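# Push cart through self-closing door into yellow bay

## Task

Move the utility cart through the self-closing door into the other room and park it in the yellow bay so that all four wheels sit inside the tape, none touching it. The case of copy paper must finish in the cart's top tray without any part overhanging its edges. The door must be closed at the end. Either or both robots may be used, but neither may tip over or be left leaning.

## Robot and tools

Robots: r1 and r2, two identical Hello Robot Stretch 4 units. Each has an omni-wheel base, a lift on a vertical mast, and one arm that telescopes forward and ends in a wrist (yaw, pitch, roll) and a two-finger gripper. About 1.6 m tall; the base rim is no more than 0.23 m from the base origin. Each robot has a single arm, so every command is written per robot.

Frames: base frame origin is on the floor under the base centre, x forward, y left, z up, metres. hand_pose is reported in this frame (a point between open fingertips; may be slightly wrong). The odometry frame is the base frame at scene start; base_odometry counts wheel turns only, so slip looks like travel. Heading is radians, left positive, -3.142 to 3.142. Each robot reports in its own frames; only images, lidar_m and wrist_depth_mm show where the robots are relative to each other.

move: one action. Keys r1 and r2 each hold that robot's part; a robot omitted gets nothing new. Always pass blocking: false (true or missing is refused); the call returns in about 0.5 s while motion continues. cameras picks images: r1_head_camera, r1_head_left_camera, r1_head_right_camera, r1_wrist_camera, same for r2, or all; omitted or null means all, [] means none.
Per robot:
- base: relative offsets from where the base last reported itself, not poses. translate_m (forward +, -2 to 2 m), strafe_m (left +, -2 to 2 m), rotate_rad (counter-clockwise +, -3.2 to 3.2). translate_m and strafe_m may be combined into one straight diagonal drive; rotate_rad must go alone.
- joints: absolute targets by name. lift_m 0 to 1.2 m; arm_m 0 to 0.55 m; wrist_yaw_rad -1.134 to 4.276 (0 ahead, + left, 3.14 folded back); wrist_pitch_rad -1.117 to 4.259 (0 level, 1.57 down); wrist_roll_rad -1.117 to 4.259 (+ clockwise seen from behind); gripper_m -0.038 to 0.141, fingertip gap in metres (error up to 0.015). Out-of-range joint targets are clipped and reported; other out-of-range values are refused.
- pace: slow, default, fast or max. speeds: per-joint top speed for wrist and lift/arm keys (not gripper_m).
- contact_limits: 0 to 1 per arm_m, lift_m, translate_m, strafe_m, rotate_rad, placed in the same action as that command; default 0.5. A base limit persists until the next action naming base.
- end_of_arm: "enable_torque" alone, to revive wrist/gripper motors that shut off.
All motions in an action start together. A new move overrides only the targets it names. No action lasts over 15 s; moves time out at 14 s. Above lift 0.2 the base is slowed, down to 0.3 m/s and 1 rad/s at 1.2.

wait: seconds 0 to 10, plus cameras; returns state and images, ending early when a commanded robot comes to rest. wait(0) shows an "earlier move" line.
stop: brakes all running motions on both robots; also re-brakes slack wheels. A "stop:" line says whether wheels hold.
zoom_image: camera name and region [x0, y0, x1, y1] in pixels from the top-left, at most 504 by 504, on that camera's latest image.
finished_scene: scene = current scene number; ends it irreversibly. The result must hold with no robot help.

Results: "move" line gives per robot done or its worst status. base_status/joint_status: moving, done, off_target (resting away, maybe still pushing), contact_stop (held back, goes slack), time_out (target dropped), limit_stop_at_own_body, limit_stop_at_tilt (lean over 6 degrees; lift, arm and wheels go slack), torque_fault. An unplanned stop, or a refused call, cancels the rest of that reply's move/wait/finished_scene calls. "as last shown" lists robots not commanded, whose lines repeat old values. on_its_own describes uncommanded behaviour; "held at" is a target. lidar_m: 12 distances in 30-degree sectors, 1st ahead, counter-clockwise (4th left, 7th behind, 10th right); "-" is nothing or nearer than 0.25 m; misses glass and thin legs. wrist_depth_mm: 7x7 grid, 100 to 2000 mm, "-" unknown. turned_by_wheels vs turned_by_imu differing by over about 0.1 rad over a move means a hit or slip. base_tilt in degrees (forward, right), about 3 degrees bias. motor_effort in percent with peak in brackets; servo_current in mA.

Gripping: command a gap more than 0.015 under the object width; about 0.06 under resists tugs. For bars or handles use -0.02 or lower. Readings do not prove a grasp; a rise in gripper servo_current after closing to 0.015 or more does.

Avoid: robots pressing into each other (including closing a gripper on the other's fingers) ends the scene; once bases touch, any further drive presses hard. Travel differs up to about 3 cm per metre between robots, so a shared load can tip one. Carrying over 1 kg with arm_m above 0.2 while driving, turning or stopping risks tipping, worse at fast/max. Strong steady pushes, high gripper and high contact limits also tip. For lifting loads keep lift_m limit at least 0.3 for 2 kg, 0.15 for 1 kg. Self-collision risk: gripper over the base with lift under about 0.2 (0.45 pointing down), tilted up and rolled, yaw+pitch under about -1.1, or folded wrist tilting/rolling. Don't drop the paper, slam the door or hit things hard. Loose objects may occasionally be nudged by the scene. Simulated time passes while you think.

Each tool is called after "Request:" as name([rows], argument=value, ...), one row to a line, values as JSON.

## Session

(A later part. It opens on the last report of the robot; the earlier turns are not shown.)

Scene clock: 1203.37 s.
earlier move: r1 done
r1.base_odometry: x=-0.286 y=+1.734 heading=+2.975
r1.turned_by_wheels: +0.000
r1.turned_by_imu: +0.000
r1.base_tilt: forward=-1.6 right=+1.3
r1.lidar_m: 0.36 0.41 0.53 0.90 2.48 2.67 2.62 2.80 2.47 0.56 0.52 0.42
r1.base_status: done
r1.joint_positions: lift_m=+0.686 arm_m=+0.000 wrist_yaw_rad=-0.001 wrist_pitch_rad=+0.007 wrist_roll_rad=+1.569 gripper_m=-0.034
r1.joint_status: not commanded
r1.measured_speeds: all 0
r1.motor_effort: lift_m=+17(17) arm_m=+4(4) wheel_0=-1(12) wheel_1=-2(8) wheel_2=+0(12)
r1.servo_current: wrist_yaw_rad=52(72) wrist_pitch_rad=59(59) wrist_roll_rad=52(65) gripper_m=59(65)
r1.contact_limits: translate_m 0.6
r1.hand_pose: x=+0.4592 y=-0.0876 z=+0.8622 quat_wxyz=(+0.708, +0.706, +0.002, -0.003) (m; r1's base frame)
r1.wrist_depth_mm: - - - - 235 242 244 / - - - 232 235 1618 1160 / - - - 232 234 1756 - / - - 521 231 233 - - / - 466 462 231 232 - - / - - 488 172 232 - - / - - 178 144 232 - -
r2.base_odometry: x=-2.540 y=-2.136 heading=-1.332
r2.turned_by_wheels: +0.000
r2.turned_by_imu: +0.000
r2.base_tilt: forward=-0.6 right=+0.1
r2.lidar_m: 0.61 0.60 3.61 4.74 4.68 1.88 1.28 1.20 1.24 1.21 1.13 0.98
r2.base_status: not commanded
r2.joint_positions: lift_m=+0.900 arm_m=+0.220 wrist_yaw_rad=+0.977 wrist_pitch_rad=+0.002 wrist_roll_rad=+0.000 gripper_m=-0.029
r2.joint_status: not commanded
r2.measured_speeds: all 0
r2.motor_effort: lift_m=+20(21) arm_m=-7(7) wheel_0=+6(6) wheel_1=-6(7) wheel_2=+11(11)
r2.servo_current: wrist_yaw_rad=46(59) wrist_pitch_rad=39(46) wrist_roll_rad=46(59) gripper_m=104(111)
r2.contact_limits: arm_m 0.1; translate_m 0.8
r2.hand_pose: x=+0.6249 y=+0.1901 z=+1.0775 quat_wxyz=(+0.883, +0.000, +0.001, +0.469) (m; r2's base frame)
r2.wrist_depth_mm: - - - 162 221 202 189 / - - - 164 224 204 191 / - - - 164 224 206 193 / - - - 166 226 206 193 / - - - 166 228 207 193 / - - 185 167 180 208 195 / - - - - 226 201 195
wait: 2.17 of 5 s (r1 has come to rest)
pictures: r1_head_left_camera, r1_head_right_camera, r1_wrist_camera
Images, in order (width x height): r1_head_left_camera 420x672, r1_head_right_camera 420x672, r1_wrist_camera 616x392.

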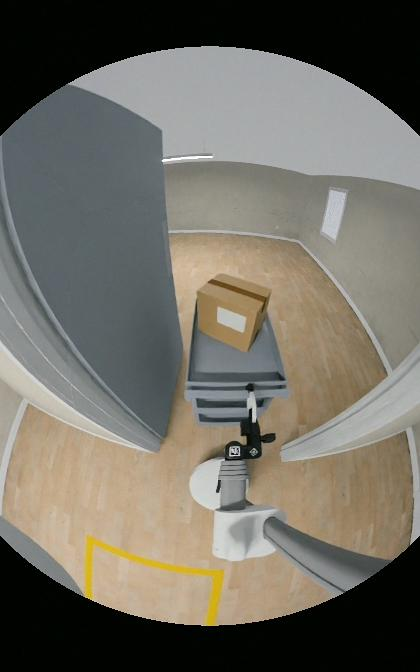

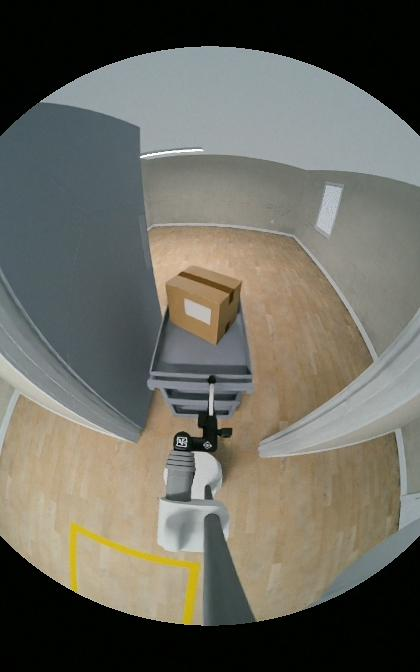

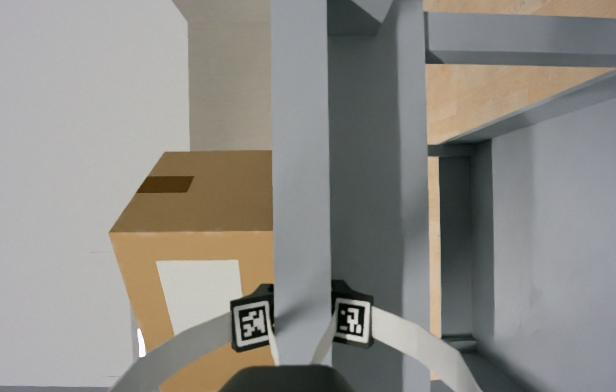

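Request:
move(blocking=false, r1={"base":{"translate_m":-0.4,"strafe_m":0.06},"contact_limits":{"translate_m":0.6}}, cameras=[])

Request:
wait(seconds=5, cameras=["r1_head_left_camera","r1_head_right_camera","r1_wrist_camera"])

Scene clock: 1209.70 s.
move: r1 moving
r1.base_odometry: x=-0.256 y=+1.725 heading=+2.975
r1.turned_by_wheels: +0.000
r1.turned_by_imu: +0.000
r1.base_tilt: forward=-1.6 right=+1.2
r1.lidar_m: 0.39 0.42 0.51 0.99 2.49 2.66 2.59 2.76 2.44 0.71 0.53 0.41
r1.base_status: translate_m moving; strafe_m moving
r1.joint_positions: lift_m=+0.686 arm_m=+0.000 wrist_yaw_rad=+0.000 wrist_pitch_rad=+0.007 wrist_roll_rad=+1.569 gripper_m=-0.034
r1.joint_status: not commanded
r1.measured_speeds: translate_m=-0.123 strafe_m=+0.018 rotate_rad=-0.003 lift_m=+0.000 arm_m=+0.000 wrist_yaw_rad=+0.000 wrist_pitch_rad=+0.000 wrist_roll_rad=+0.000
r1.motor_effort: lift_m=+17(17) arm_m=-4(4) wheel_0=-5(8) wheel_1=-3(6) wheel_2=+12(13)
r1.servo_current: wrist_yaw_rad=52(72) wrist_pitch_rad=52(59) wrist_roll_rad=46(59) gripper_m=59(59)
r1.contact_limits: translate_m 0.6
r1.hand_pose: x=+0.4594 y=-0.0873 z=+0.8622 quat_wxyz=(+0.708, +0.706, +0.003, -0.003) (m; r1's base frame)
r1.wrist_depth_mm: - - - - 234 241 242 / - - - 231 233 1576 1160 / - - - 232 231 - - / - - 508 232 233 - - / - 469 466 232 232 - - / - - 488 182 231 - - / - - 178 144 232 - -
r2: as last shown
r2.lidar_m: 0.59 0.64 3.61 4.80 4.67 1.90 1.26 1.19 1.25 1.22 1.14 0.99
r2.motor_effort: lift_m=+21(21) arm_m=-7(7) wheel_0=+6(6) wheel_1=-6(7) wheel_2=+11(11)
r2.servo_current: wrist_yaw_rad=52(59) wrist_pitch_rad=39(46) wrist_roll_rad=46(52) gripper_m=104(111)
r2.contact_limits: arm_m 0.1; translate_m 0.8
r2.wrist_depth_mm: - - - 162 222 202 190 / - - - 164 223 204 191 / - - - 164 224 205 192 / - - - 166 227 206 193 / - - - 166 229 208 194 / - - 185 167 180 207 195 / - - - - 227 200 195
pictures: none
No camera images: "cameras" was empty.

Scene clock: 1212.03 s.
earlier move: r1 done
r1.base_odometry: x=+0.099 y=+1.609 heading=+2.975
r1.turned_by_wheels: +0.000
r1.turned_by_imu: +0.001
r1.base_tilt: forward=-1.6 right=+1.3
r1.lidar_m: 0.41 0.42 0.87 2.32 2.45 2.28 2.22 2.37 2.46 1.90 0.77 0.43
r1.base_status: done
r1.joint_positions: lift_m=+0.686 arm_m=+0.000 wrist_yaw_rad=+0.002 wrist_pitch_rad=+0.007 wrist_roll_rad=+1.569 gripper_m=-0.034
r1.joint_status: not commanded
r1.measured_speeds: all 0
r1.motor_effort: lift_m=+17(17) arm_m=-4(4) wheel_0=-1(8) wheel_1=-1(8) wheel_2=+0(14)
r1.servo_current: wrist_yaw_rad=52(72) wrist_pitch_rad=52(65) wrist_roll_rad=52(59) gripper_m=59(65)
r1.contact_limits: translate_m 0.6
r1.hand_pose: x=+0.4595 y=-0.0869 z=+0.8622 quat_wxyz=(+0.708, +0.706, +0.003, -0.002) (m; r1's base frame)
r1.wrist_depth_mm: - - - - 229 237 238 / - - - 229 231 1808 1138 / - - - 229 232 - - / - 554 504 229 231 - - / - 473 466 232 231 - - / - 535 492 172 231 - - / - 142 178 144 232 - -
r2.base_odometry: x=-2.540 y=-2.136 heading=-1.332
r2.turned_by_wheels: +0.000
r2.turned_by_imu: +0.000
r2.base_tilt: forward=-0.6 right=+0.1
r2.lidar_m: 0.58 0.60 3.64 4.76 4.68 1.90 1.29 1.20 1.23 1.22 1.13 1.00
r2.base_status: not commanded
r2.joint_positions: lift_m=+0.900 arm_m=+0.220 wrist_yaw_rad=+0.977 wrist_pitch_rad=+0.002 wrist_roll_rad=+0.000 gripper_m=-0.029
r2.joint_status: not commanded
r2.measured_speeds: all 0
r2.motor_effort: lift_m=+21(21) arm_m=-7(7) wheel_0=+6(6) wheel_1=-6(7) wheel_2=+11(11)
r2.servo_current: wrist_yaw_rad=39(65) wrist_pitch_rad=33(52) wrist_roll_rad=46(65) gripper_m=98(111)
r2.contact_limits: arm_m 0.1; translate_m 0.8
r2.hand_pose: x=+0.6249 y=+0.1901 z=+1.0775 quat_wxyz=(+0.883, +0.000, +0.001, +0.469) (m; r2's base frame)
r2.wrist_depth_mm: - - - 162 222 202 189 / - - - 163 224 204 191 / - - - 164 225 206 191 / - - - 165 227 206 193 / - - - 166 228 207 193 / - - 185 167 180 208 195 / - - - - 226 201 196
wait: 2.33 of 5 s (r1 has come to rest)
pictures: r1_head_left_camera, r1_head_right_camera, r1_wrist_camera
Images, in order (width x height): r1_head_left_camera 420x672, r1_head_right_camera 420x672, r1_wrist_camera 616x392.

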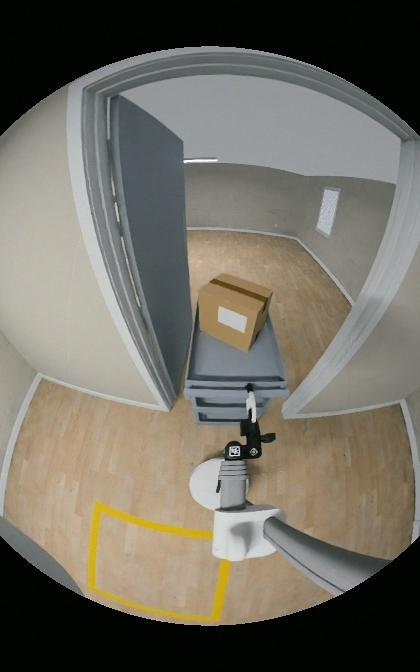

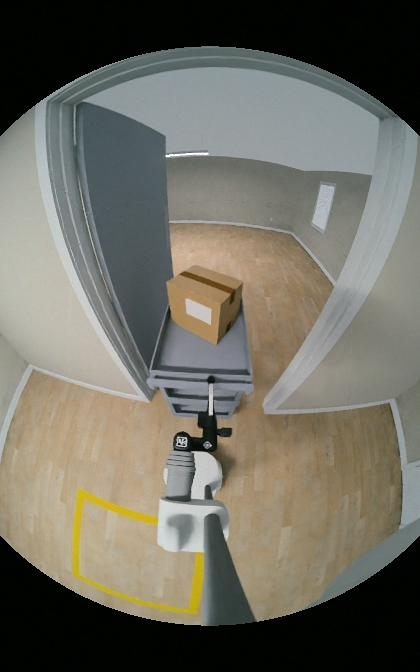

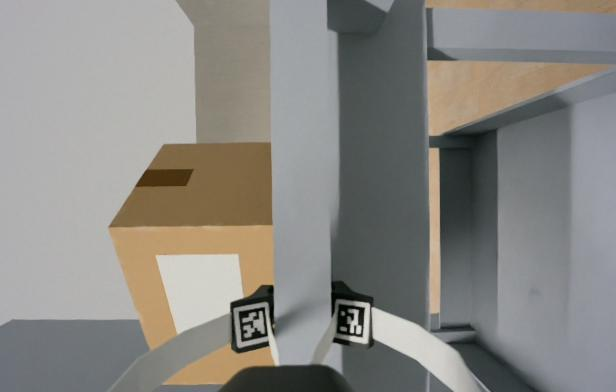

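Request:
move(blocking=false, r1={"base":{"translate_m":-0.5,"strafe_m":0.05},"contact_limits":{"translate_m":0.6}}, cameras=[])

Request:
wait(seconds=5, cameras=["r1_head_left_camera","r1_head_right_camera","r1_wrist_camera"])

Scene clock: 1230.73 s.
move: r1 moving
r1.base_odometry: x=+0.129 y=+1.600 heading=+2.975
r1.turned_by_wheels: +0.000
r1.turned_by_imu: +0.000
r1.base_tilt: forward=-1.5 right=+1.3
r1.lidar_m: 0.40 0.40 0.90 2.31 2.44 2.22 2.16 2.33 2.45 1.98 0.83 0.43
r1.base_status: translate_m moving; strafe_m moving
r1.joint_positions: lift_m=+0.686 arm_m=+0.000 wrist_yaw_rad=+0.002 wrist_pitch_rad=+0.007 wrist_roll_rad=+1.569 gripper_m=-0.034
r1.joint_status: not commanded
r1.measured_speeds: translate_m=-0.122 strafe_m=+0.012 rotate_rad=+0.004 lift_m=+0.000 arm_m=+0.000 wrist_yaw_rad=+0.000 wrist_pitch_rad=+0.000 wrist_roll_rad=+0.000
r1.motor_effort: lift_m=+17(17) arm_m=-4(4) wheel_0=-7(7) wheel_1=-6(6) wheel_2=+12(13)
r1.servo_current: wrist_yaw_rad=39(65) wrist_pitch_rad=52(52) wrist_roll_rad=52(65) gripper_m=59(65)
r1.contact_limits: translate_m 0.6
r1.hand_pose: x=+0.4595 y=-0.0869 z=+0.8622 quat_wxyz=(+0.708, +0.706, +0.003, -0.002) (m; r1's base frame)
r1.wrist_depth_mm: - - - - 230 237 238 / - - - 229 229 1708 1118 / - - - 229 230 - - / - 549 496 229 230 - - / - 473 473 229 232 - - / - 535 496 172 231 - - / - 141 178 144 232 - -
r2: as last shown
r2.base_tilt: forward=-0.6 right=+0.0
r2.lidar_m: 0.60 0.61 3.64 4.76 4.67 1.91 1.28 1.21 1.23 1.22 1.12 1.01
r2.servo_current: wrist_yaw_rad=52(52) wrist_pitch_rad=39(46) wrist_roll_rad=46(52) gripper_m=111(111)
r2.contact_limits: arm_m 0.1; translate_m 0.8
r2.wrist_depth_mm: - - - 162 220 202 189 / - - - 163 224 202 191 / - - - 164 224 205 192 / - - - 165 225 206 194 / - - - 167 228 207 194 / - - 185 167 179 206 195 / - - - - 226 200 196
pictures: none
No camera images: "cameras" was empty.

Scene clock: 1233.40 s.
earlier move: r1 done
r1.base_odometry: x=+0.584 y=+1.476 heading=+2.974
r1.turned_by_wheels: +0.000
r1.turned_by_imu: +0.001
r1.base_tilt: forward=-1.6 right=+1.2
r1.lidar_m: 0.38 0.40 1.62 2.28 2.35 1.74 1.72 1.83 2.49 2.40 1.43 0.42
r1.base_status: done
r1.joint_positions: lift_m=+0.686 arm_m=+0.000 wrist_yaw_rad=+0.002 wrist_pitch_rad=+0.007 wrist_roll_rad=+1.569 gripper_m=-0.034
r1.joint_status: not commanded
r1.measured_speeds: all 0
r1.motor_effort: lift_m=+17(17) arm_m=+3(4) wheel_0=-1(7) wheel_1=-2(7) wheel_2=+0(14)
r1.servo_current: wrist_yaw_rad=52(65) wrist_pitch_rad=46(59) wrist_roll_rad=52(78) gripper_m=59(65)
r1.contact_limits: translate_m 0.6
r1.hand_pose: x=+0.4595 y=-0.0868 z=+0.8622 quat_wxyz=(+0.708, +0.706, +0.003, -0.002) (m; r1's base frame)
r1.wrist_depth_mm: - - - - 234 240 242 / - - - 233 232 1576 1160 / - - - 231 231 1618 - / - 564 508 230 231 - - / - 473 462 231 233 - - / - 508 492 182 231 - - / - 142 177 145 230 - -
r2.base_odometry: x=-2.540 y=-2.136 heading=-1.332
r2.turned_by_wheels: +0.000
r2.turned_by_imu: +0.000
r2.base_tilt: forward=-0.7 right=+0.1
r2.lidar_m: 0.61 0.61 3.62 4.73 4.66 1.90 1.28 1.19 1.23 1.21 1.13 1.00
r2.base_status: not commanded
r2.joint_positions: lift_m=+0.900 arm_m=+0.220 wrist_yaw_rad=+0.977 wrist_pitch_rad=+0.002 wrist_roll_rad=+0.000 gripper_m=-0.029
r2.joint_status: not commanded
r2.measured_speeds: all 0
r2.motor_effort: lift_m=+21(21) arm_m=-7(7) wheel_0=+6(6) wheel_1=-6(7) wheel_2=+11(11)
r2.servo_current: wrist_yaw_rad=52(59) wrist_pitch_rad=46(46) wrist_roll_rad=39(78) gripper_m=104(111)
r2.contact_limits: arm_m 0.1; translate_m 0.8
r2.hand_pose: x=+0.6249 y=+0.1901 z=+1.0775 quat_wxyz=(+0.883, +0.000, +0.001, +0.469) (m; r2's base frame)
r2.wrist_depth_mm: - - - 162 221 202 190 / - - - 164 224 204 191 / - - - 164 225 205 191 / - - - 166 226 206 193 / - - - 167 229 207 193 / - - 185 167 179 208 195 / - - - - 226 201 196
wait: 2.67 of 5 s (r1 has come to rest)
pictures: r1_head_left_camera, r1_head_right_camera, r1_wrist_camera
Images, in order (width x height): r1_head_left_camera 420x672, r1_head_right_camera 420x672, r1_wrist_camera 616x392.

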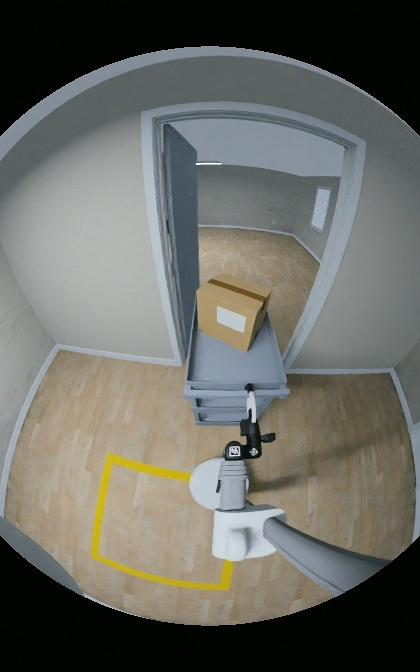

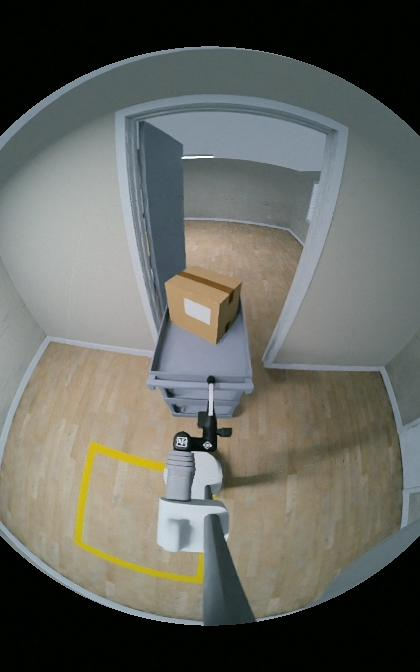

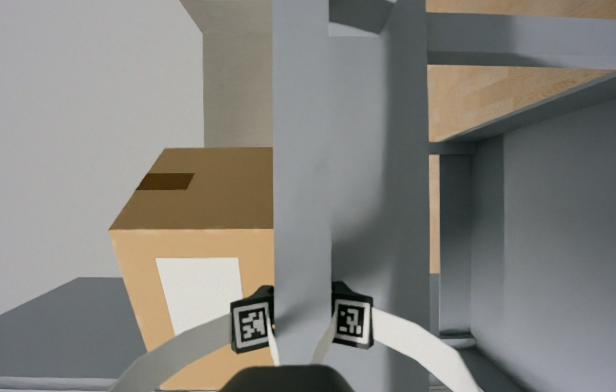

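Request:
move(blocking=false, r1={"base":{"translate_m":-0.35,"strafe_m":0.16},"contact_limits":{"translate_m":0.6}}, cameras=[])

Request:
wait(seconds=5, cameras=[])

Request:
move(blocking=false, r1={"base":{"rotate_rad":-0.25}}, cameras=[])

Request:
wait(seconds=5, cameras=["r1_head_left_camera","r1_head_right_camera","r1_wrist_camera"])

Scene clock: 1251.07 s.
move: r1 moving
r1.base_odometry: x=+0.612 y=+1.457 heading=+2.974
r1.turned_by_wheels: +0.000
r1.turned_by_imu: -0.001
r1.base_tilt: forward=-1.6 right=+1.3
r1.lidar_m: 0.38 0.40 1.65 2.27 2.29 1.75 1.68 1.79 2.50 2.43 1.48 0.44
r1.base_status: translate_m moving; strafe_m moving
r1.joint_positions: lift_m=+0.686 arm_m=+0.000 wrist_yaw_rad=+0.002 wrist_pitch_rad=+0.007 wrist_roll_rad=+1.569 gripper_m=-0.034
r1.joint_status: not commanded
r1.measured_speeds: translate_m=-0.121 strafe_m=+0.056 rotate_rad=+0.005 lift_m=+0.000 arm_m=+0.000 wrist_yaw_rad=+0.000 wrist_pitch_rad=+0.000 wrist_roll_rad=+0.000
r1.motor_effort: lift_m=+17(17) arm_m=-4(4) wheel_0=-13(13) wheel_1=-6(6) wheel_2=+13(14)
r1.servo_current: wrist_yaw_rad=52(59) wrist_pitch_rad=52(59) wrist_roll_rad=46(59) gripper_m=59(59)
r1.contact_limits: translate_m 0.6
r1.hand_pose: x=+0.4595 y=-0.0868 z=+0.8622 quat_wxyz=(+0.708, +0.706, +0.003, -0.002) (m; r1's base frame)
r1.wrist_depth_mm: - - - - 233 241 242 / - - - 234 233 1576 1182 / - - - 233 234 1618 - / - 564 508 232 233 - - / - 469 462 231 232 - - / - 504 488 172 231 - - / - 141 179 144 232 - -
r2: as last shown
r2.base_tilt: forward=-0.6 right=+0.0
r2.lidar_m: 0.59 0.60 3.62 4.71 4.68 1.89 1.30 1.21 1.23 1.21 1.14 0.99
r2.servo_current: wrist_yaw_rad=46(59) wrist_pitch_rad=39(46) wrist_roll_rad=52(52) gripper_m=104(117)
r2.contact_limits: arm_m 0.1; translate_m 0.8
r2.wrist_depth_mm: - - - 162 222 202 190 / - - - 164 224 203 190 / - - - 164 224 205 192 / - - - 166 225 206 192 / - - - 167 228 207 194 / - - 185 167 180 207 195 / - - - - 227 200 196
pictures: none
No camera images: "cameras" was empty.

Scene clock: 1253.23 s.
earlier move: r1 done
r1.base_odometry: x=+0.902 y=+1.260 heading=+2.974
r1.turned_by_wheels: -0.001
r1.turned_by_imu: -0.001
r1.base_tilt: forward=-1.6 right=+1.3
r1.lidar_m: 0.39 0.43 2.14 2.15 1.84 1.39 1.35 1.42 2.08 2.52 1.95 0.41
r1.base_status: done
r1.joint_positions: lift_m=+0.686 arm_m=+0.000 wrist_yaw_rad=-0.002 wrist_pitch_rad=+0.007 wrist_roll_rad=+1.569 gripper_m=-0.034
r1.joint_status: not commanded
r1.measured_speeds: all 0
r1.motor_effort: lift_m=+17(17) arm_m=+4(4) wheel_0=-4(15) wheel_1=-4(7) wheel_2=-4(14)
r1.servo_current: wrist_yaw_rad=59(72) wrist_pitch_rad=46(59) wrist_roll_rad=39(72) gripper_m=59(65)
r1.contact_limits: translate_m 0.6
r1.hand_pose: x=+0.4591 y=-0.0879 z=+0.8622 quat_wxyz=(+0.708, +0.706, +0.002, -0.003) (m; r1's base frame)
r1.wrist_depth_mm: - - - 215 216 224 230 / - - - 218 219 1618 - / - - 559 222 221 - - / - 473 455 224 225 - - / - 500 492 227 229 - - / - 554 525 171 181 - - / - 135 163 144 237 - -
r2.base_odometry: x=-2.540 y=-2.136 heading=-1.332
r2.turned_by_wheels: +0.000
r2.turned_by_imu: +0.000
r2.base_tilt: forward=-0.7 right=+0.0
r2.lidar_m: 0.61 0.63 3.64 4.74 4.68 1.85 1.27 1.20 1.25 1.22 1.13 1.01
r2.base_status: not commanded
r2.joint_positions: lift_m=+0.900 arm_m=+0.220 wrist_yaw_rad=+0.977 wrist_pitch_rad=+0.002 wrist_roll_rad=+0.000 gripper_m=-0.029
r2.joint_status: not commanded
r2.measured_speeds: all 0
r2.motor_effort: lift_m=+21(21) arm_m=-7(7) wheel_0=+6(6) wheel_1=-6(7) wheel_2=+11(11)
r2.servo_current: wrist_yaw_rad=59(59) wrist_pitch_rad=33(46) wrist_roll_rad=39(72) gripper_m=98(117)
r2.contact_limits: arm_m 0.1; translate_m 0.8
r2.hand_pose: x=+0.6249 y=+0.1901 z=+1.0775 quat_wxyz=(+0.883, +0.000, +0.001, +0.469) (m; r2's base frame)
r2.wrist_depth_mm: - - - 162 221 202 190 / - - - 164 224 203 190 / - - - 165 224 205 192 / - - - 165 226 206 193 / - - - 166 228 207 193 / - - 185 166 179 208 195 / - - - - 226 201 196
wait: 2.17 of 5 s (r1 has come to rest)
pictures: none
No camera images: "cameras" was empty.

Scene clock: 1253.73 s.
move: r1 moving
r1.base_odometry: x=+0.902 y=+1.260 heading=+2.767
r1.turned_by_wheels: -0.207
r1.turned_by_imu: -0.207
r1.base_tilt: forward=-1.6 right=+1.3
r1.lidar_m: 0.36 0.38 1.78 2.15 2.16 1.52 1.36 1.37 1.70 2.54 2.45 0.42
r1.base_status: rotate_rad moving
r1.joint_positions: lift_m=+0.686 arm_m=+0.000 wrist_yaw_rad=+0.012 wrist_pitch_rad=+0.007 wrist_roll_rad=+1.569 gripper_m=-0.034
r1.joint_status: not commanded
r1.measured_speeds: translate_m=-0.002 strafe_m=-0.003 rotate_rad=-0.459 lift_m=+0.000 arm_m=+0.000 wrist_yaw_rad=-0.001 wrist_pitch_rad=+0.000 wrist_roll_rad=+0.000
r1.motor_effort: lift_m=+17(17) arm_m=-2(4) wheel_0=+10(16) wheel_1=+2(8) wheel_2=+9(14)
r1.servo_current: wrist_yaw_rad=91(91) wrist_pitch_rad=59(59) wrist_roll_rad=46(59) gripper_m=59(59)
r1.hand_pose: x=+0.4604 y=-0.0839 z=+0.8622 quat_wxyz=(+0.708, +0.706, +0.007, +0.002) (m; r1's base frame)
r1.wrist_depth_mm: - - - - 247 256 1138 / - - - - 245 268 268 / - - - 240 241 1756 - / - - 585 237 238 - - / - 477 459 174 233 - - / - 488 466 173 232 - - / - 142 178 167 228 - -
r2: as last shown
r2.base_tilt: forward=-0.7 right=+0.1
r2.lidar_m: 0.61 0.60 3.59 4.73 4.68 1.90 1.31 1.20 1.24 1.19 1.12 1.00
r2.motor_effort: lift_m=+21(21) arm_m=-7(7) wheel_0=+6(6) wheel_1=-6(7) wheel_2=+10(11)
r2.servo_current: wrist_yaw_rad=52(59) wrist_pitch_rad=46(46) wrist_roll_rad=46(59) gripper_m=98(104)
r2.contact_limits: arm_m 0.1; translate_m 0.8
r2.wrist_depth_mm: - - - 162 221 202 189 / - - - 164 223 203 191 / - - - 164 224 205 191 / - - - 165 225 206 193 / - - - 166 228 206 193 / - - 185 167 180 208 195 / - - - - 227 201 196
pictures: none
No camera images: "cameras" was empty.

Scene clock: 1254.73 s.
earlier move: r1 done
r1.base_odometry: x=+0.902 y=+1.260 heading=+2.724
r1.turned_by_wheels: -0.043
r1.turned_by_imu: -0.044
r1.base_tilt: forward=-1.6 right=+1.3
r1.lidar_m: 0.35 0.34 1.72 2.15 2.16 1.53 1.36 1.34 1.68 2.53 2.55 0.44
r1.base_status: done
r1.joint_positions: lift_m=+0.686 arm_m=+0.000 wrist_yaw_rad=+0.000 wrist_pitch_rad=+0.007 wrist_roll_rad=+1.569 gripper_m=-0.034
r1.joint_status: not commanded
r1.measured_speeds: all 0
r1.motor_effort: lift_m=+17(17) arm_m=+4(5) wheel_0=-2(16) wheel_1=+3(8) wheel_2=+2(14)
r1.servo_current: wrist_yaw_rad=52(91) wrist_pitch_rad=46(59) wrist_roll_rad=46(65) gripper_m=65(65)
r1.hand_pose: x=+0.4593 y=-0.0873 z=+0.8622 quat_wxyz=(+0.708, +0.706, +0.003, -0.003) (m; r1's base frame)
r1.wrist_depth_mm: - - - - - 1397 1182 / - - - 260 271 276 279 / - - - 254 255 1708 1205 / - - - 248 246 1808 - / - - 535 180 238 - - / - 452 442 182 229 - - / - 466 178 158 221 - -
r2.base_odometry: x=-2.540 y=-2.136 heading=-1.332
r2.turned_by_wheels: +0.000
r2.turned_by_imu: +0.000
r2.base_tilt: forward=-0.7 right=+0.0
r2.lidar_m: 0.62 0.61 3.63 4.74 4.65 1.90 1.30 1.18 1.25 1.23 1.14 1.00
r2.base_status: not commanded
r2.joint_positions: lift_m=+0.900 arm_m=+0.220 wrist_yaw_rad=+0.977 wrist_pitch_rad=+0.002 wrist_roll_rad=+0.000 gripper_m=-0.029
r2.joint_status: not commanded
r2.measured_speeds: all 0
r2.motor_effort: lift_m=+21(21) arm_m=-7(7) wheel_0=+6(6) wheel_1=-6(7) wheel_2=+11(11)
r2.servo_current: wrist_yaw_rad=46(59) wrist_pitch_rad=46(46) wrist_roll_rad=52(59) gripper_m=111(111)
r2.contact_limits: arm_m 0.1; translate_m 0.8
r2.hand_pose: x=+0.6249 y=+0.1901 z=+1.0775 quat_wxyz=(+0.883, +0.000, +0.001, +0.469) (m; r2's base frame)
r2.wrist_depth_mm: - - - 162 221 202 190 / - - - 163 224 204 191 / - - - 164 224 204 191 / - - - 166 226 206 193 / - - - 167 228 207 195 / - - 185 167 180 208 195 / - - - - 226 200 195
wait: 1.00 of 5 s (r1 has come to rest)
pictures: r1_head_left_camera, r1_head_right_camera, r1_wrist_camera
Images, in order (width x height): r1_head_left_camera 420x672, r1_head_right_camera 420x672, r1_wrist_camera 616x392.

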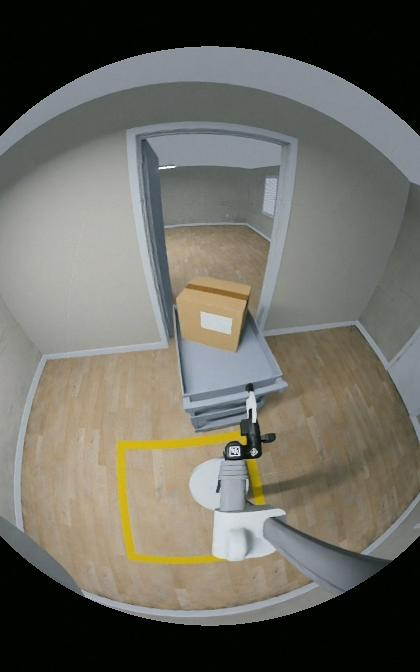

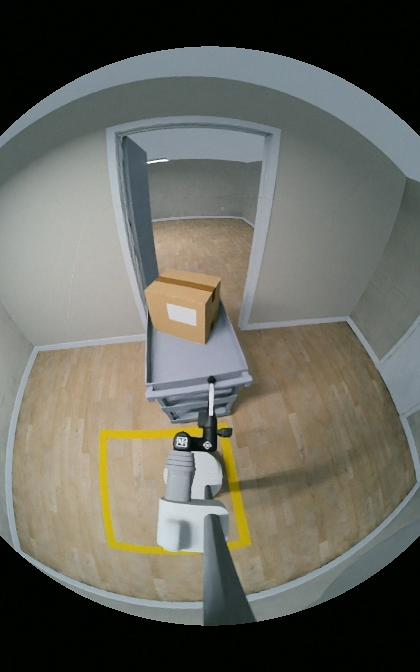

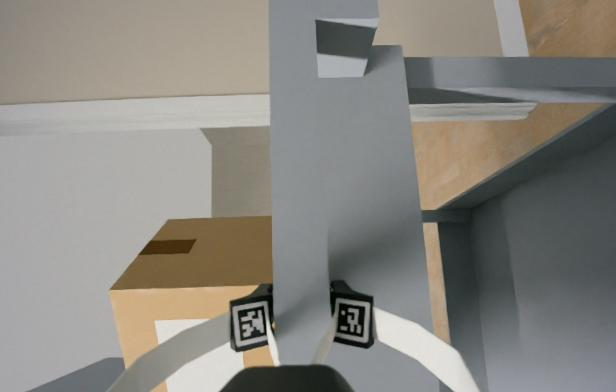

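Request:
move(blocking=false, r1={"base":{"translate_m":-0.5,"strafe_m":0.18},"contact_limits":{"translate_m":0.6}}, cameras=[])

Request:
wait(seconds=5, cameras=["r1_head_left_camera","r1_head_right_camera","r1_wrist_camera"])

Scene clock: 1266.67 s.
move: r1 moving
r1.base_odometry: x=+0.926 y=+1.237 heading=+2.723
r1.turned_by_wheels: +0.000
r1.turned_by_imu: +0.000
r1.base_tilt: forward=-1.5 right=+1.3
r1.lidar_m: 0.35 0.35 1.76 2.13 2.12 1.52 1.34 1.34 1.63 2.55 2.58 0.44
r1.base_status: translate_m moving; strafe_m moving
r1.joint_positions: lift_m=+0.686 arm_m=+0.000 wrist_yaw_rad=+0.000 wrist_pitch_rad=+0.007 wrist_roll_rad=+1.569 gripper_m=-0.034
r1.joint_status: not commanded
r1.measured_speeds: translate_m=-0.122 strafe_m=+0.045 rotate_rad=-0.001 lift_m=+0.000 arm_m=+0.000 wrist_yaw_rad=+0.000 wrist_pitch_rad=+0.000 wrist_roll_rad=+0.000
r1.motor_effort: lift_m=+17(17) arm_m=-4(4) wheel_0=-12(12) wheel_1=-6(6) wheel_2=+11(13)
r1.servo_current: wrist_yaw_rad=39(65) wrist_pitch_rad=46(52) wrist_roll_rad=46(52) gripper_m=59(59)
r1.contact_limits: translate_m 0.6
r1.hand_pose: x=+0.4593 y=-0.0873 z=+0.8622 quat_wxyz=(+0.708, +0.706, +0.003, -0.003) (m; r1's base frame)
r1.wrist_depth_mm: - - - - - 1397 1182 / - - - 256 263 272 276 / - - - 253 252 1708 1205 / - - - 245 244 - - / - - 508 180 237 - - / - 459 445 182 230 - - / - 469 178 143 223 - -
r2: as last shown
r2.lidar_m: 0.60 0.64 3.63 4.78 4.66 1.89 1.31 1.21 1.24 1.21 1.14 1.01
r2.motor_effort: lift_m=+21(21) arm_m=-7(7) wheel_0=+6(6) wheel_1=-6(7) wheel_2=+10(11)
r2.servo_current: wrist_yaw_rad=52(52) wrist_pitch_rad=46(46) wrist_roll_rad=26(52) gripper_m=104(111)
r2.contact_limits: arm_m 0.1; translate_m 0.8
r2.wrist_depth_mm: - - - 162 222 202 189 / - - - 164 224 203 191 / - - - 164 225 205 191 / - - - 165 226 206 193 / - - - 166 228 207 193 / - - 185 167 180 207 195 / - - - - 227 201 196
pictures: none
No camera images: "cameras" was empty.

Scene clock: 1269.37 s.
earlier move: r1 done
r1.base_odometry: x=+1.286 y=+0.893 heading=+2.723
r1.turned_by_wheels: +0.000
r1.turned_by_imu: +0.000
r1.base_tilt: forward=-1.6 right=+1.3
r1.lidar_m: 0.40 0.44 2.10 1.87 1.68 1.02 0.90 0.91 1.13 2.14 2.84 0.42
r1.base_status: done
r1.joint_positions: lift_m=+0.686 arm_m=+0.000 wrist_yaw_rad=-0.003 wrist_pitch_rad=+0.007 wrist_roll_rad=+1.569 gripper_m=-0.034
r1.joint_status: not commanded
r1.measured_speeds: all 0
r1.motor_effort: lift_m=+17(17) arm_m=-4(4) wheel_0=-2(16) wheel_1=-3(7) wheel_2=+0(13)
r1.servo_current: wrist_yaw_rad=52(65) wrist_pitch_rad=46(59) wrist_roll_rad=39(65) gripper_m=59(59)
r1.contact_limits: translate_m 0.6
r1.hand_pose: x=+0.4591 y=-0.0882 z=+0.8622 quat_wxyz=(+0.708, +0.706, +0.002, -0.004) (m; r1's base frame)
r1.wrist_depth_mm: - - - - 214 221 224 / - - - - 217 1618 - / 1808 - 559 218 220 - - / 1708 480 459 163 224 - - / 1661 496 488 226 229 - - / 1708 - 521 182 231 - - / - 135 163 144 236 - -
r2.base_odometry: x=-2.540 y=-2.136 heading=-1.332
r2.turned_by_wheels: +0.000
r2.turned_by_imu: +0.000
r2.base_tilt: forward=-0.7 right=+0.0
r2.lidar_m: 0.58 0.59 3.62 4.74 4.67 1.85 1.29 1.20 1.23 1.20 1.14 1.00
r2.base_status: not commanded
r2.joint_positions: lift_m=+0.900 arm_m=+0.220 wrist_yaw_rad=+0.977 wrist_pitch_rad=+0.002 wrist_roll_rad=+0.000 gripper_m=-0.029
r2.joint_status: not commanded
r2.measured_speeds: all 0
r2.motor_effort: lift_m=+21(21) arm_m=-7(7) wheel_0=+6(6) wheel_1=-6(7) wheel_2=+11(11)
r2.servo_current: wrist_yaw_rad=46(59) wrist_pitch_rad=39(46) wrist_roll_rad=59(59) gripper_m=104(111)
r2.contact_limits: arm_m 0.1; translate_m 0.8
r2.hand_pose: x=+0.6249 y=+0.1901 z=+1.0775 quat_wxyz=(+0.883, +0.000, +0.001, +0.469) (m; r2's base frame)
r2.wrist_depth_mm: - - - 161 221 202 190 / - - - 164 224 203 191 / - - - 164 225 206 192 / - - - 165 225 206 193 / - - - 167 229 207 194 / - - 185 167 179 208 195 / - - - - 227 201 196
wait: 2.70 of 5 s (r1 has come to rest)
pictures: r1_head_left_camera, r1_head_right_camera, r1_wrist_camera
Images, in order (width x height): r1_head_left_camera 420x672, r1_head_right_camera 420x672, r1_wrist_camera 616x392.

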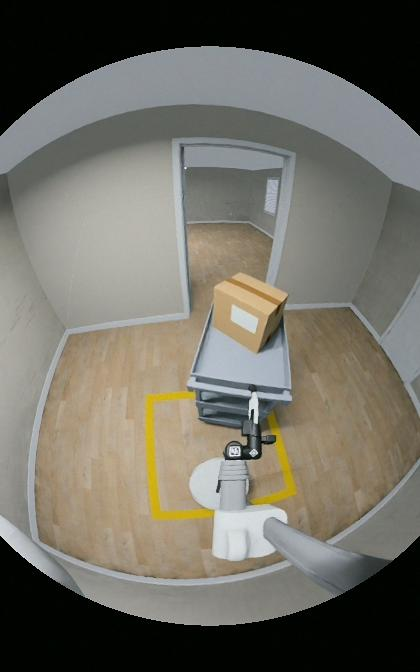

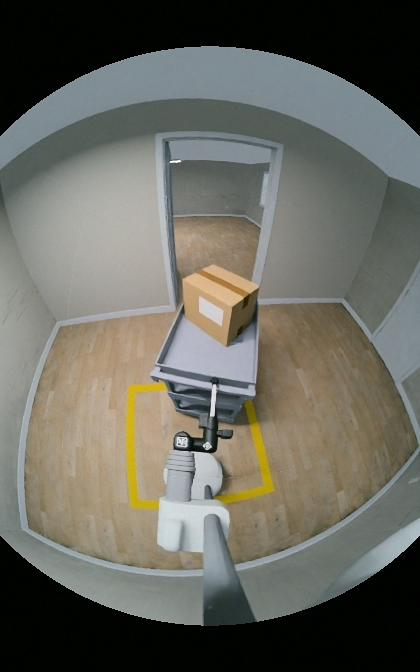

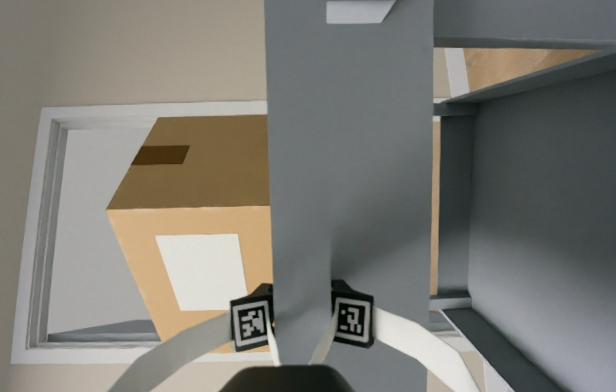

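Request:
move(blocking=false, r1={"base":{"translate_m":-0.4,"strafe_m":0.12},"contact_limits":{"translate_m":0.5}}, cameras=[])

Request:
wait(seconds=5, cameras=["r1_head_left_camera","r1_head_right_camera","r1_wrist_camera"])

Scene clock: 1276.43 s.
move: r1 moving
r1.base_odometry: x=+1.310 y=+0.871 heading=+2.723
r1.turned_by_wheels: +0.000
r1.turned_by_imu: +0.000
r1.base_tilt: forward=-1.5 right=+1.3
r1.lidar_m: 0.40 0.45 2.09 1.86 1.62 1.01 0.86 0.89 1.05 2.06 2.85 0.42
r1.base_status: translate_m moving; strafe_m moving
r1.joint_positions: lift_m=+0.686 arm_m=+0.000 wrist_yaw_rad=-0.003 wrist_pitch_rad=+0.007 wrist_roll_rad=+1.569 gripper_m=-0.034
r1.joint_status: not commanded
r1.measured_speeds: translate_m=-0.122 strafe_m=+0.037 rotate_rad=+0.002 lift_m=+0.000 arm_m=+0.000 wrist_yaw_rad=+0.000 wrist_pitch_rad=+0.000 wrist_roll_rad=+0.000
r1.motor_effort: lift_m=+17(17) arm_m=-4(4) wheel_0=-11(12) wheel_1=-5(8) wheel_2=+10(10)
r1.servo_current: wrist_yaw_rad=46(65) wrist_pitch_rad=52(59) wrist_roll_rad=59(59) gripper_m=52(65)
r1.contact_limits: translate_m 0.5
r1.hand_pose: x=+0.4591 y=-0.0882 z=+0.8622 quat_wxyz=(+0.708, +0.706, +0.002, -0.004) (m; r1's base frame)
r1.wrist_depth_mm: - - - - 208 216 226 / - - - - 213 1499 - / 1808 1863 535 - 218 - - / 1708 459 452 162 223 - - / 1661 525 500 225 228 - - / 1661 - 544 182 231 - - / - 135 163 143 239 - -
r2: as last shown
r2.base_tilt: forward=-0.6 right=+0.1
r2.lidar_m: 0.60 0.61 3.62 4.75 4.67 1.90 1.29 1.21 1.24 1.22 1.11 1.00
r2.motor_effort: lift_m=+21(21) arm_m=-7(7) wheel_0=+6(6) wheel_1=-7(7) wheel_2=+11(11)
r2.servo_current: wrist_yaw_rad=52(52) wrist_pitch_rad=33(46) wrist_roll_rad=46(52) gripper_m=104(104)
r2.contact_limits: arm_m 0.1; translate_m 0.8
r2.wrist_depth_mm: - - - 162 222 202 189 / - - - 163 224 203 191 / - - - 164 225 204 191 / - - - 165 226 206 193 / - - - 166 227 207 193 / - - 185 166 179 208 195 / - - - - 227 202 195
pictures: none
No camera images: "cameras" was empty.

Scene clock: 1278.77 s.
earlier move: r1 done
r1.base_odometry: x=+1.602 y=+0.620 heading=+2.723
r1.turned_by_wheels: +0.000
r1.turned_by_imu: +0.000
r1.base_tilt: forward=-1.6 right=+1.3
r1.lidar_m: 0.41 0.52 1.91 1.69 1.01 0.59 0.54 0.54 0.67 1.28 3.05 0.37
r1.base_status: done
r1.joint_positions: lift_m=+0.686 arm_m=+0.000 wrist_yaw_rad=-0.001 wrist_pitch_rad=+0.007 wrist_roll_rad=+1.569 gripper_m=-0.034
r1.joint_status: not commanded
r1.measured_speeds: all 0
r1.motor_effort: lift_m=+17(17) arm_m=+4(4) wheel_0=-2(12) wheel_1=-3(8) wheel_2=-1(13)
r1.servo_current: wrist_yaw_rad=46(72) wrist_pitch_rad=52(59) wrist_roll_rad=46(78) gripper_m=52(65)
r1.contact_limits: translate_m 0.5
r1.hand_pose: x=+0.4592 y=-0.0878 z=+0.8622 quat_wxyz=(+0.708, +0.706, +0.002, -0.003) (m; r1's base frame)
r1.wrist_depth_mm: - 517 504 110 167 167 - / - 452 445 118 178 179 - / - 424 424 124 190 - - / - 554 521 135 204 - - / - - 661 - 220 - - / - - 180 185 181 1756 - / - 135 163 137 257 1430 -
r2.base_odometry: x=-2.540 y=-2.136 heading=-1.332
r2.turned_by_wheels: +0.000
r2.turned_by_imu: +0.000
r2.base_tilt: forward=-0.6 right=+0.0
r2.lidar_m: 0.59 0.60 3.62 4.75 4.67 1.90 1.30 1.21 1.25 1.22 1.13 1.00
r2.base_status: not commanded
r2.joint_positions: lift_m=+0.900 arm_m=+0.220 wrist_yaw_rad=+0.977 wrist_pitch_rad=+0.002 wrist_roll_rad=+0.000 gripper_m=-0.029
r2.joint_status: not commanded
r2.measured_speeds: all 0
r2.motor_effort: lift_m=+20(21) arm_m=-7(7) wheel_0=+6(7) wheel_1=-6(7) wheel_2=+10(11)
r2.servo_current: wrist_yaw_rad=52(59) wrist_pitch_rad=39(46) wrist_roll_rad=52(59) gripper_m=104(111)
r2.contact_limits: arm_m 0.1; translate_m 0.8
r2.hand_pose: x=+0.6249 y=+0.1901 z=+1.0775 quat_wxyz=(+0.883, +0.000, +0.001, +0.469) (m; r2's base frame)
r2.wrist_depth_mm: - - - 162 221 202 190 / - - - 164 224 203 191 / - - - 164 224 204 192 / - - - 165 227 206 193 / - - - 166 227 207 194 / - - 185 167 180 208 195 / - - - - 227 201 196
wait: 2.33 of 5 s (r1 has come to rest)
pictures: r1_head_left_camera, r1_head_right_camera, r1_wrist_camera
Images, in order (width x height): r1_head_left_camera 420x672, r1_head_right_camera 420x672, r1_wrist_camera 616x392.

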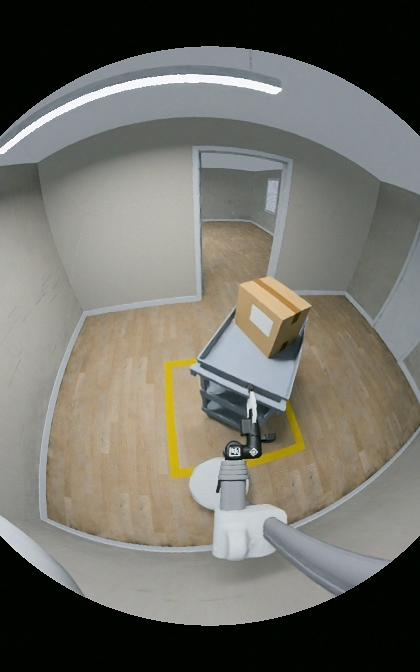

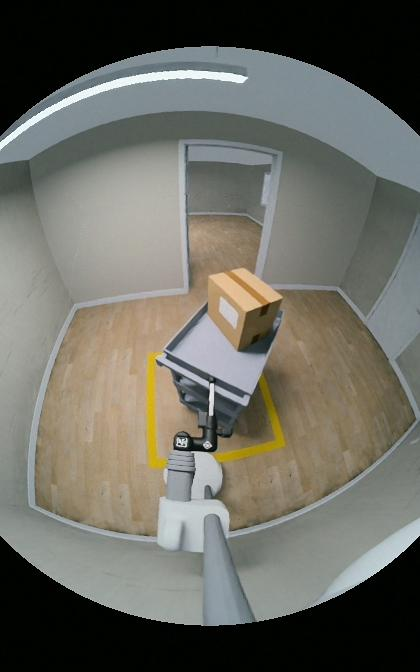

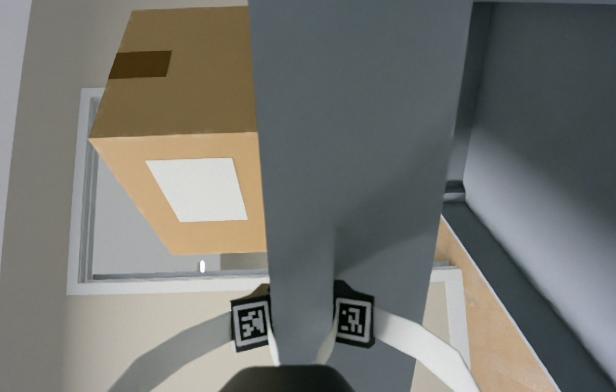

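Request:
zoom_image(camera="r1_head_left_camera", region=[140, 330, 320, 500])

Request:
zoom_image(camera="r1_head_right_camera", region=[130, 330, 310, 500])

Scaled by 2.800 from the camera's 420x672 image, which has a finer 600x960 frame.

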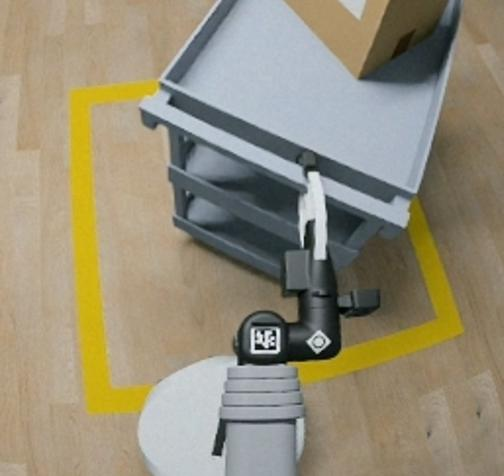

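Scaled by 2.800 from the camera's 420x672 image, which has a finer 600x960 frame.

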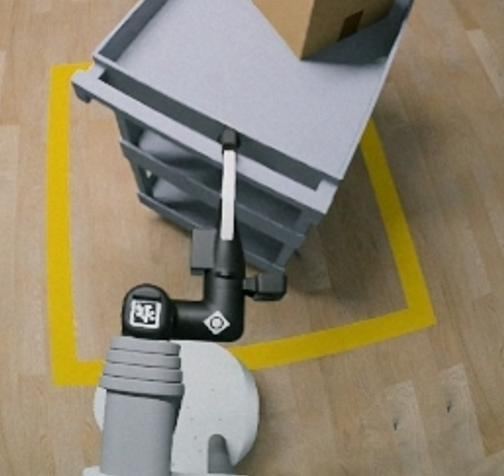

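Request:
move(blocking=false, cameras=["r1_head_left_camera","r1_head_right_camera","r1_head_camera"])

Scene clock: 1305.67 s.
r1.base_odometry: x=+1.602 y=+0.620 heading=+2.723
r1.turned_by_wheels: +0.000
r1.turned_by_imu: +0.000
r1.base_tilt: forward=-1.6 right=+1.3
r1.lidar_m: 0.43 0.53 1.89 1.69 1.01 0.62 0.53 0.55 0.70 1.28 3.05 0.37
r1.base_status: done
r1.joint_positions: lift_m=+0.686 arm_m=+0.000 wrist_yaw_rad=-0.001 wrist_pitch_rad=+0.007 wrist_roll_rad=+1.569 gripper_m=-0.034
r1.joint_status: not commanded
r1.measured_speeds: all 0
r1.motor_effort: lift_m=+17(17) arm_m=+4(4) wheel_0=-3(12) wheel_1=-3(8) wheel_2=-1(13)
r1.servo_current: wrist_yaw_rad=52(72) wrist_pitch_rad=52(59) wrist_roll_rad=39(78) gripper_m=65(65)
r1.contact_limits: translate_m 0.5
r1.hand_pose: x=+0.4592 y=-0.0878 z=+0.8622 quat_wxyz=(+0.708, +0.706, +0.002, -0.003) (m; r1's base frame)
r1.wrist_depth_mm: - 517 504 110 167 167 - / - 452 452 117 178 179 - / - 421 424 124 190 - - / - 559 512 135 204 - - / - - 668 - 220 - - / - - 181 184 182 1756 - / - 135 163 137 258 1430 -
r2.base_odometry: x=-2.540 y=-2.136 heading=-1.332
r2.turned_by_wheels: +0.000
r2.turned_by_imu: +0.000
r2.base_tilt: forward=-0.7 right=+0.1
r2.lidar_m: 0.61 0.61 3.63 4.76 4.67 1.88 1.29 1.20 1.24 1.20 1.13 1.01
r2.base_status: not commanded
r2.joint_positions: lift_m=+0.900 arm_m=+0.220 wrist_yaw_rad=+0.977 wrist_pitch_rad=+0.002 wrist_roll_rad=+0.000 gripper_m=-0.029
r2.joint_status: not commanded
r2.measured_speeds: all 0
r2.motor_effort: lift_m=+21(21) arm_m=-7(7) wheel_0=+6(7) wheel_1=-6(7) wheel_2=+11(11)
r2.servo_current: wrist_yaw_rad=46(59) wrist_pitch_rad=39(46) wrist_roll_rad=46(59) gripper_m=104(111)
r2.contact_limits: arm_m 0.1; translate_m 0.8
r2.hand_pose: x=+0.6249 y=+0.1901 z=+1.0775 quat_wxyz=(+0.883, +0.000, +0.001, +0.469) (m; r2's base frame)
r2.wrist_depth_mm: - - - 162 221 203 190 / - - - 164 224 203 191 / - - - 164 224 205 191 / - - - 165 227 206 193 / - - - 166 228 207 193 / - - 185 167 179 208 195 / - - - - 227 200 196
pictures: r1_head_camera, r1_head_left_camera, r1_head_right_camera
Images, in order (width x height): r1_head_camera 420x560, r1_head_left_camera 420x672, r1_head_right_camera 420x672.

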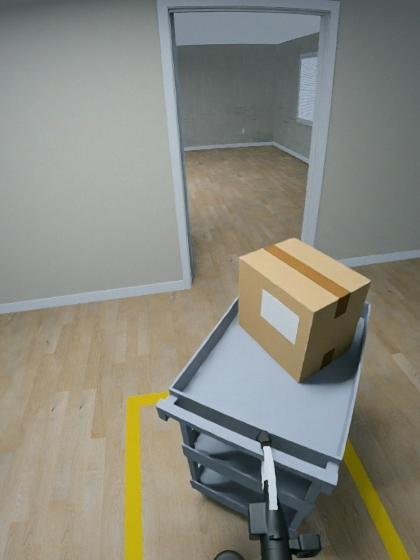

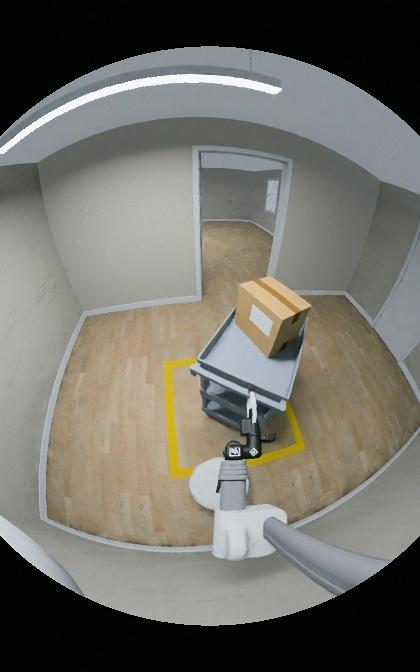

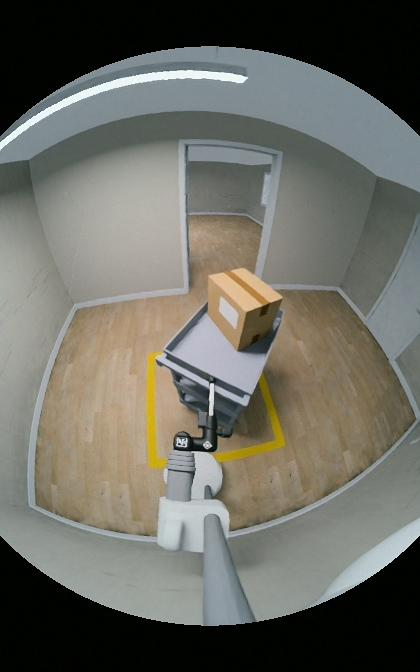

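Request:
move(blocking=false, cameras=[], r1={"base":{"translate_m":-0.19,"strafe_m":0.05},"pace":"slow","contact_limits":{"translate_m":0.7}})

Request:
wait(seconds=8, cameras=["r1_head_left_camera","r1_head_right_camera"])

Request:
zoom_image(camera="r1_head_left_camera", region=[130, 240, 350, 520])

Request:
zoom_image(camera="r1_head_right_camera", region=[110, 240, 330, 520])

Scene clock: 1312.07 s.
move: r1 moving
r1.base_odometry: x=+1.612 y=+0.612 heading=+2.723
r1.turned_by_wheels: +0.000
r1.turned_by_imu: -0.001
r1.base_tilt: forward=-1.6 right=+1.3
r1.lidar_m: 0.44 0.51 1.91 1.68 1.00 0.60 0.52 0.53 0.63 1.27 3.06 0.36
r1.base_status: translate_m moving; strafe_m moving
r1.joint_positions: lift_m=+0.686 arm_m=+0.000 wrist_yaw_rad=-0.001 wrist_pitch_rad=+0.007 wrist_roll_rad=+1.569 gripper_m=-0.034
r1.joint_status: not commanded
r1.measured_speeds: translate_m=-0.049 strafe_m=+0.012 rotate_rad=+0.000 lift_m=+0.000 arm_m=+0.000 wrist_yaw_rad=+0.000 wrist_pitch_rad=+0.000 wrist_roll_rad=+0.000
r1.motor_effort: lift_m=+17(17) arm_m=-4(4) wheel_0=-5(9) wheel_1=-4(5) wheel_2=+7(9)
r1.servo_current: wrist_yaw_rad=52(59) wrist_pitch_rad=52(59) wrist_roll_rad=59(72) gripper_m=59(59)
r1.contact_limits: translate_m 0.7
r1.hand_pose: x=+0.4592 y=-0.0878 z=+0.8622 quat_wxyz=(+0.708, +0.706, +0.002, -0.003) (m; r1's base frame)
r1.wrist_depth_mm: - 512 504 109 167 166 - / - 445 442 116 177 179 - / - 418 421 124 189 - - / - 564 517 135 204 - - / - - - - 220 - - / - - 180 184 231 1808 - / - 135 163 136 258 1499 -
r2: as last shown
r2.base_tilt: forward=-0.6 right=+0.1
r2.lidar_m: 0.60 0.66 3.63 4.74 4.68 1.88 1.28 1.20 1.26 1.21 1.12 0.98
r2.motor_effort: lift_m=+21(21) arm_m=-7(7) wheel_0=+6(6) wheel_1=-6(7) wheel_2=+10(11)
r2.servo_current: wrist_yaw_rad=46(59) wrist_pitch_rad=39(46) wrist_roll_rad=39(52) gripper_m=91(104)
r2.contact_limits: arm_m 0.1; translate_m 0.8
r2.wrist_depth_mm: - - - 162 221 202 190 / - - - 164 224 204 191 / - - - 164 225 205 192 / - - - 165 226 206 193 / - - - 166 228 207 194 / - - 185 166 180 208 195 / - - - - 226 201 196
pictures: none
No camera images: "cameras" was empty.

Scene clock: 1314.77 s.
earlier move: r1 done
r1.base_odometry: x=+1.755 y=+0.497 heading=+2.723
r1.turned_by_wheels: +0.000
r1.turned_by_imu: +0.000
r1.base_tilt: forward=-1.6 right=+1.3
r1.lidar_m: 0.45 0.59 1.81 1.60 0.67 0.42 0.36 0.37 0.46 0.87 3.14 0.34
r1.base_status: done
r1.joint_positions: lift_m=+0.686 arm_m=+0.000 wrist_yaw_rad=-0.001 wrist_pitch_rad=+0.007 wrist_roll_rad=+1.569 gripper_m=-0.034
r1.joint_status: not commanded
r1.measured_speeds: all 0
r1.motor_effort: lift_m=+17(17) arm_m=-4(4) wheel_0=-3(9) wheel_1=-4(6) wheel_2=+3(9)
r1.servo_current: wrist_yaw_rad=39(65) wrist_pitch_rad=52(59) wrist_roll_rad=39(72) gripper_m=59(65)
r1.contact_limits: translate_m 0.7
r1.hand_pose: x=+0.4592 y=-0.0878 z=+0.8622 quat_wxyz=(+0.708, +0.706, +0.002, -0.003) (m; r1's base frame)
r1.wrist_depth_mm: - 439 439 - 153 153 - / - 404 407 102 163 164 - / - 442 445 110 178 - - / - - 591 121 198 - - / - - - - 219 1756 - / - - - - 232 1661 - / - - 178 163 175 1499 1308
r2.base_odometry: x=-2.540 y=-2.136 heading=-1.332
r2.turned_by_wheels: +0.000
r2.turned_by_imu: +0.000
r2.base_tilt: forward=-0.6 right=+0.1
r2.lidar_m: 0.58 0.59 3.63 4.73 4.68 1.89 1.28 1.21 1.25 1.21 1.13 0.97
r2.base_status: not commanded
r2.joint_positions: lift_m=+0.900 arm_m=+0.220 wrist_yaw_rad=+0.977 wrist_pitch_rad=+0.002 wrist_roll_rad=+0.000 gripper_m=-0.029
r2.joint_status: not commanded
r2.measured_speeds: all 0
r2.motor_effort: lift_m=+21(21) arm_m=-6(7) wheel_0=+6(6) wheel_1=-6(7) wheel_2=+11(11)
r2.servo_current: wrist_yaw_rad=52(59) wrist_pitch_rad=39(46) wrist_roll_rad=52(65) gripper_m=98(117)
r2.contact_limits: arm_m 0.1; translate_m 0.8
r2.hand_pose: x=+0.6249 y=+0.1901 z=+1.0775 quat_wxyz=(+0.883, +0.000, +0.001, +0.469) (m; r2's base frame)
r2.wrist_depth_mm: - - - 162 221 202 190 / - - - 164 224 203 190 / - - - 164 224 204 192 / - - - 165 226 206 193 / - - - 166 228 208 193 / - - 185 167 180 208 195 / - - - - 227 200 195
wait: 2.70 of 8 s (r1 has come to rest)
pictures: r1_head_left_camera, r1_head_right_camera
Images, in order (width x height): r1_head_left_camera 420x672, r1_head_right_camera 420x672.

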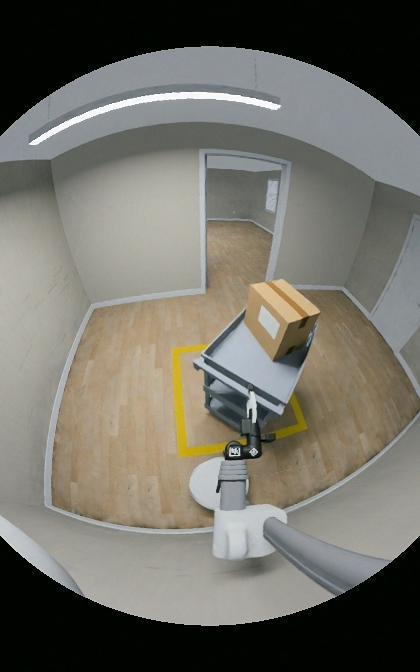

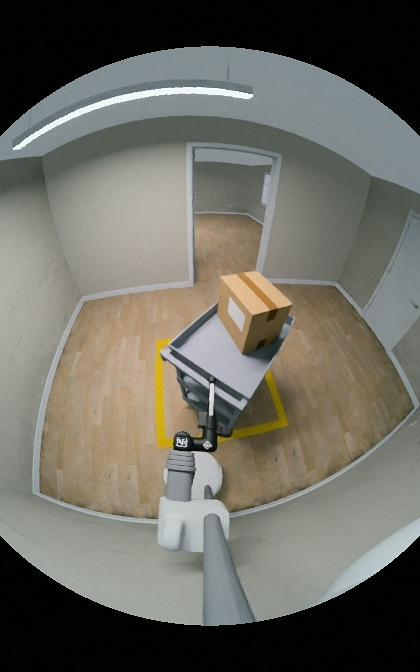

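Scaled by 1.800 from the camera's 420x672 image, which has a finer 600x960 frame.

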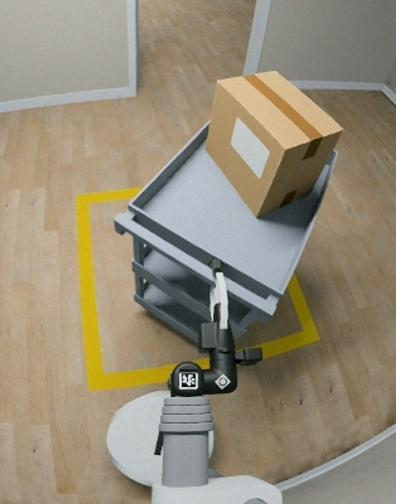

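Scaled by 1.800 from the camera's 420x672 image, which has a finer 600x960 frame.

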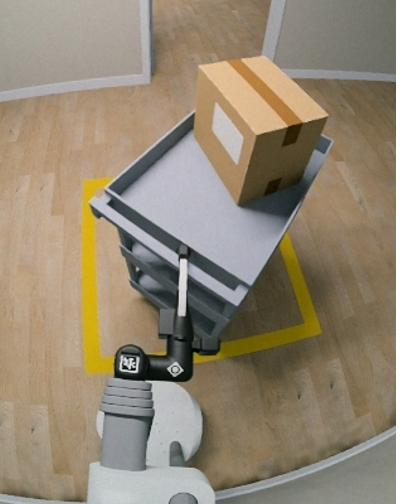

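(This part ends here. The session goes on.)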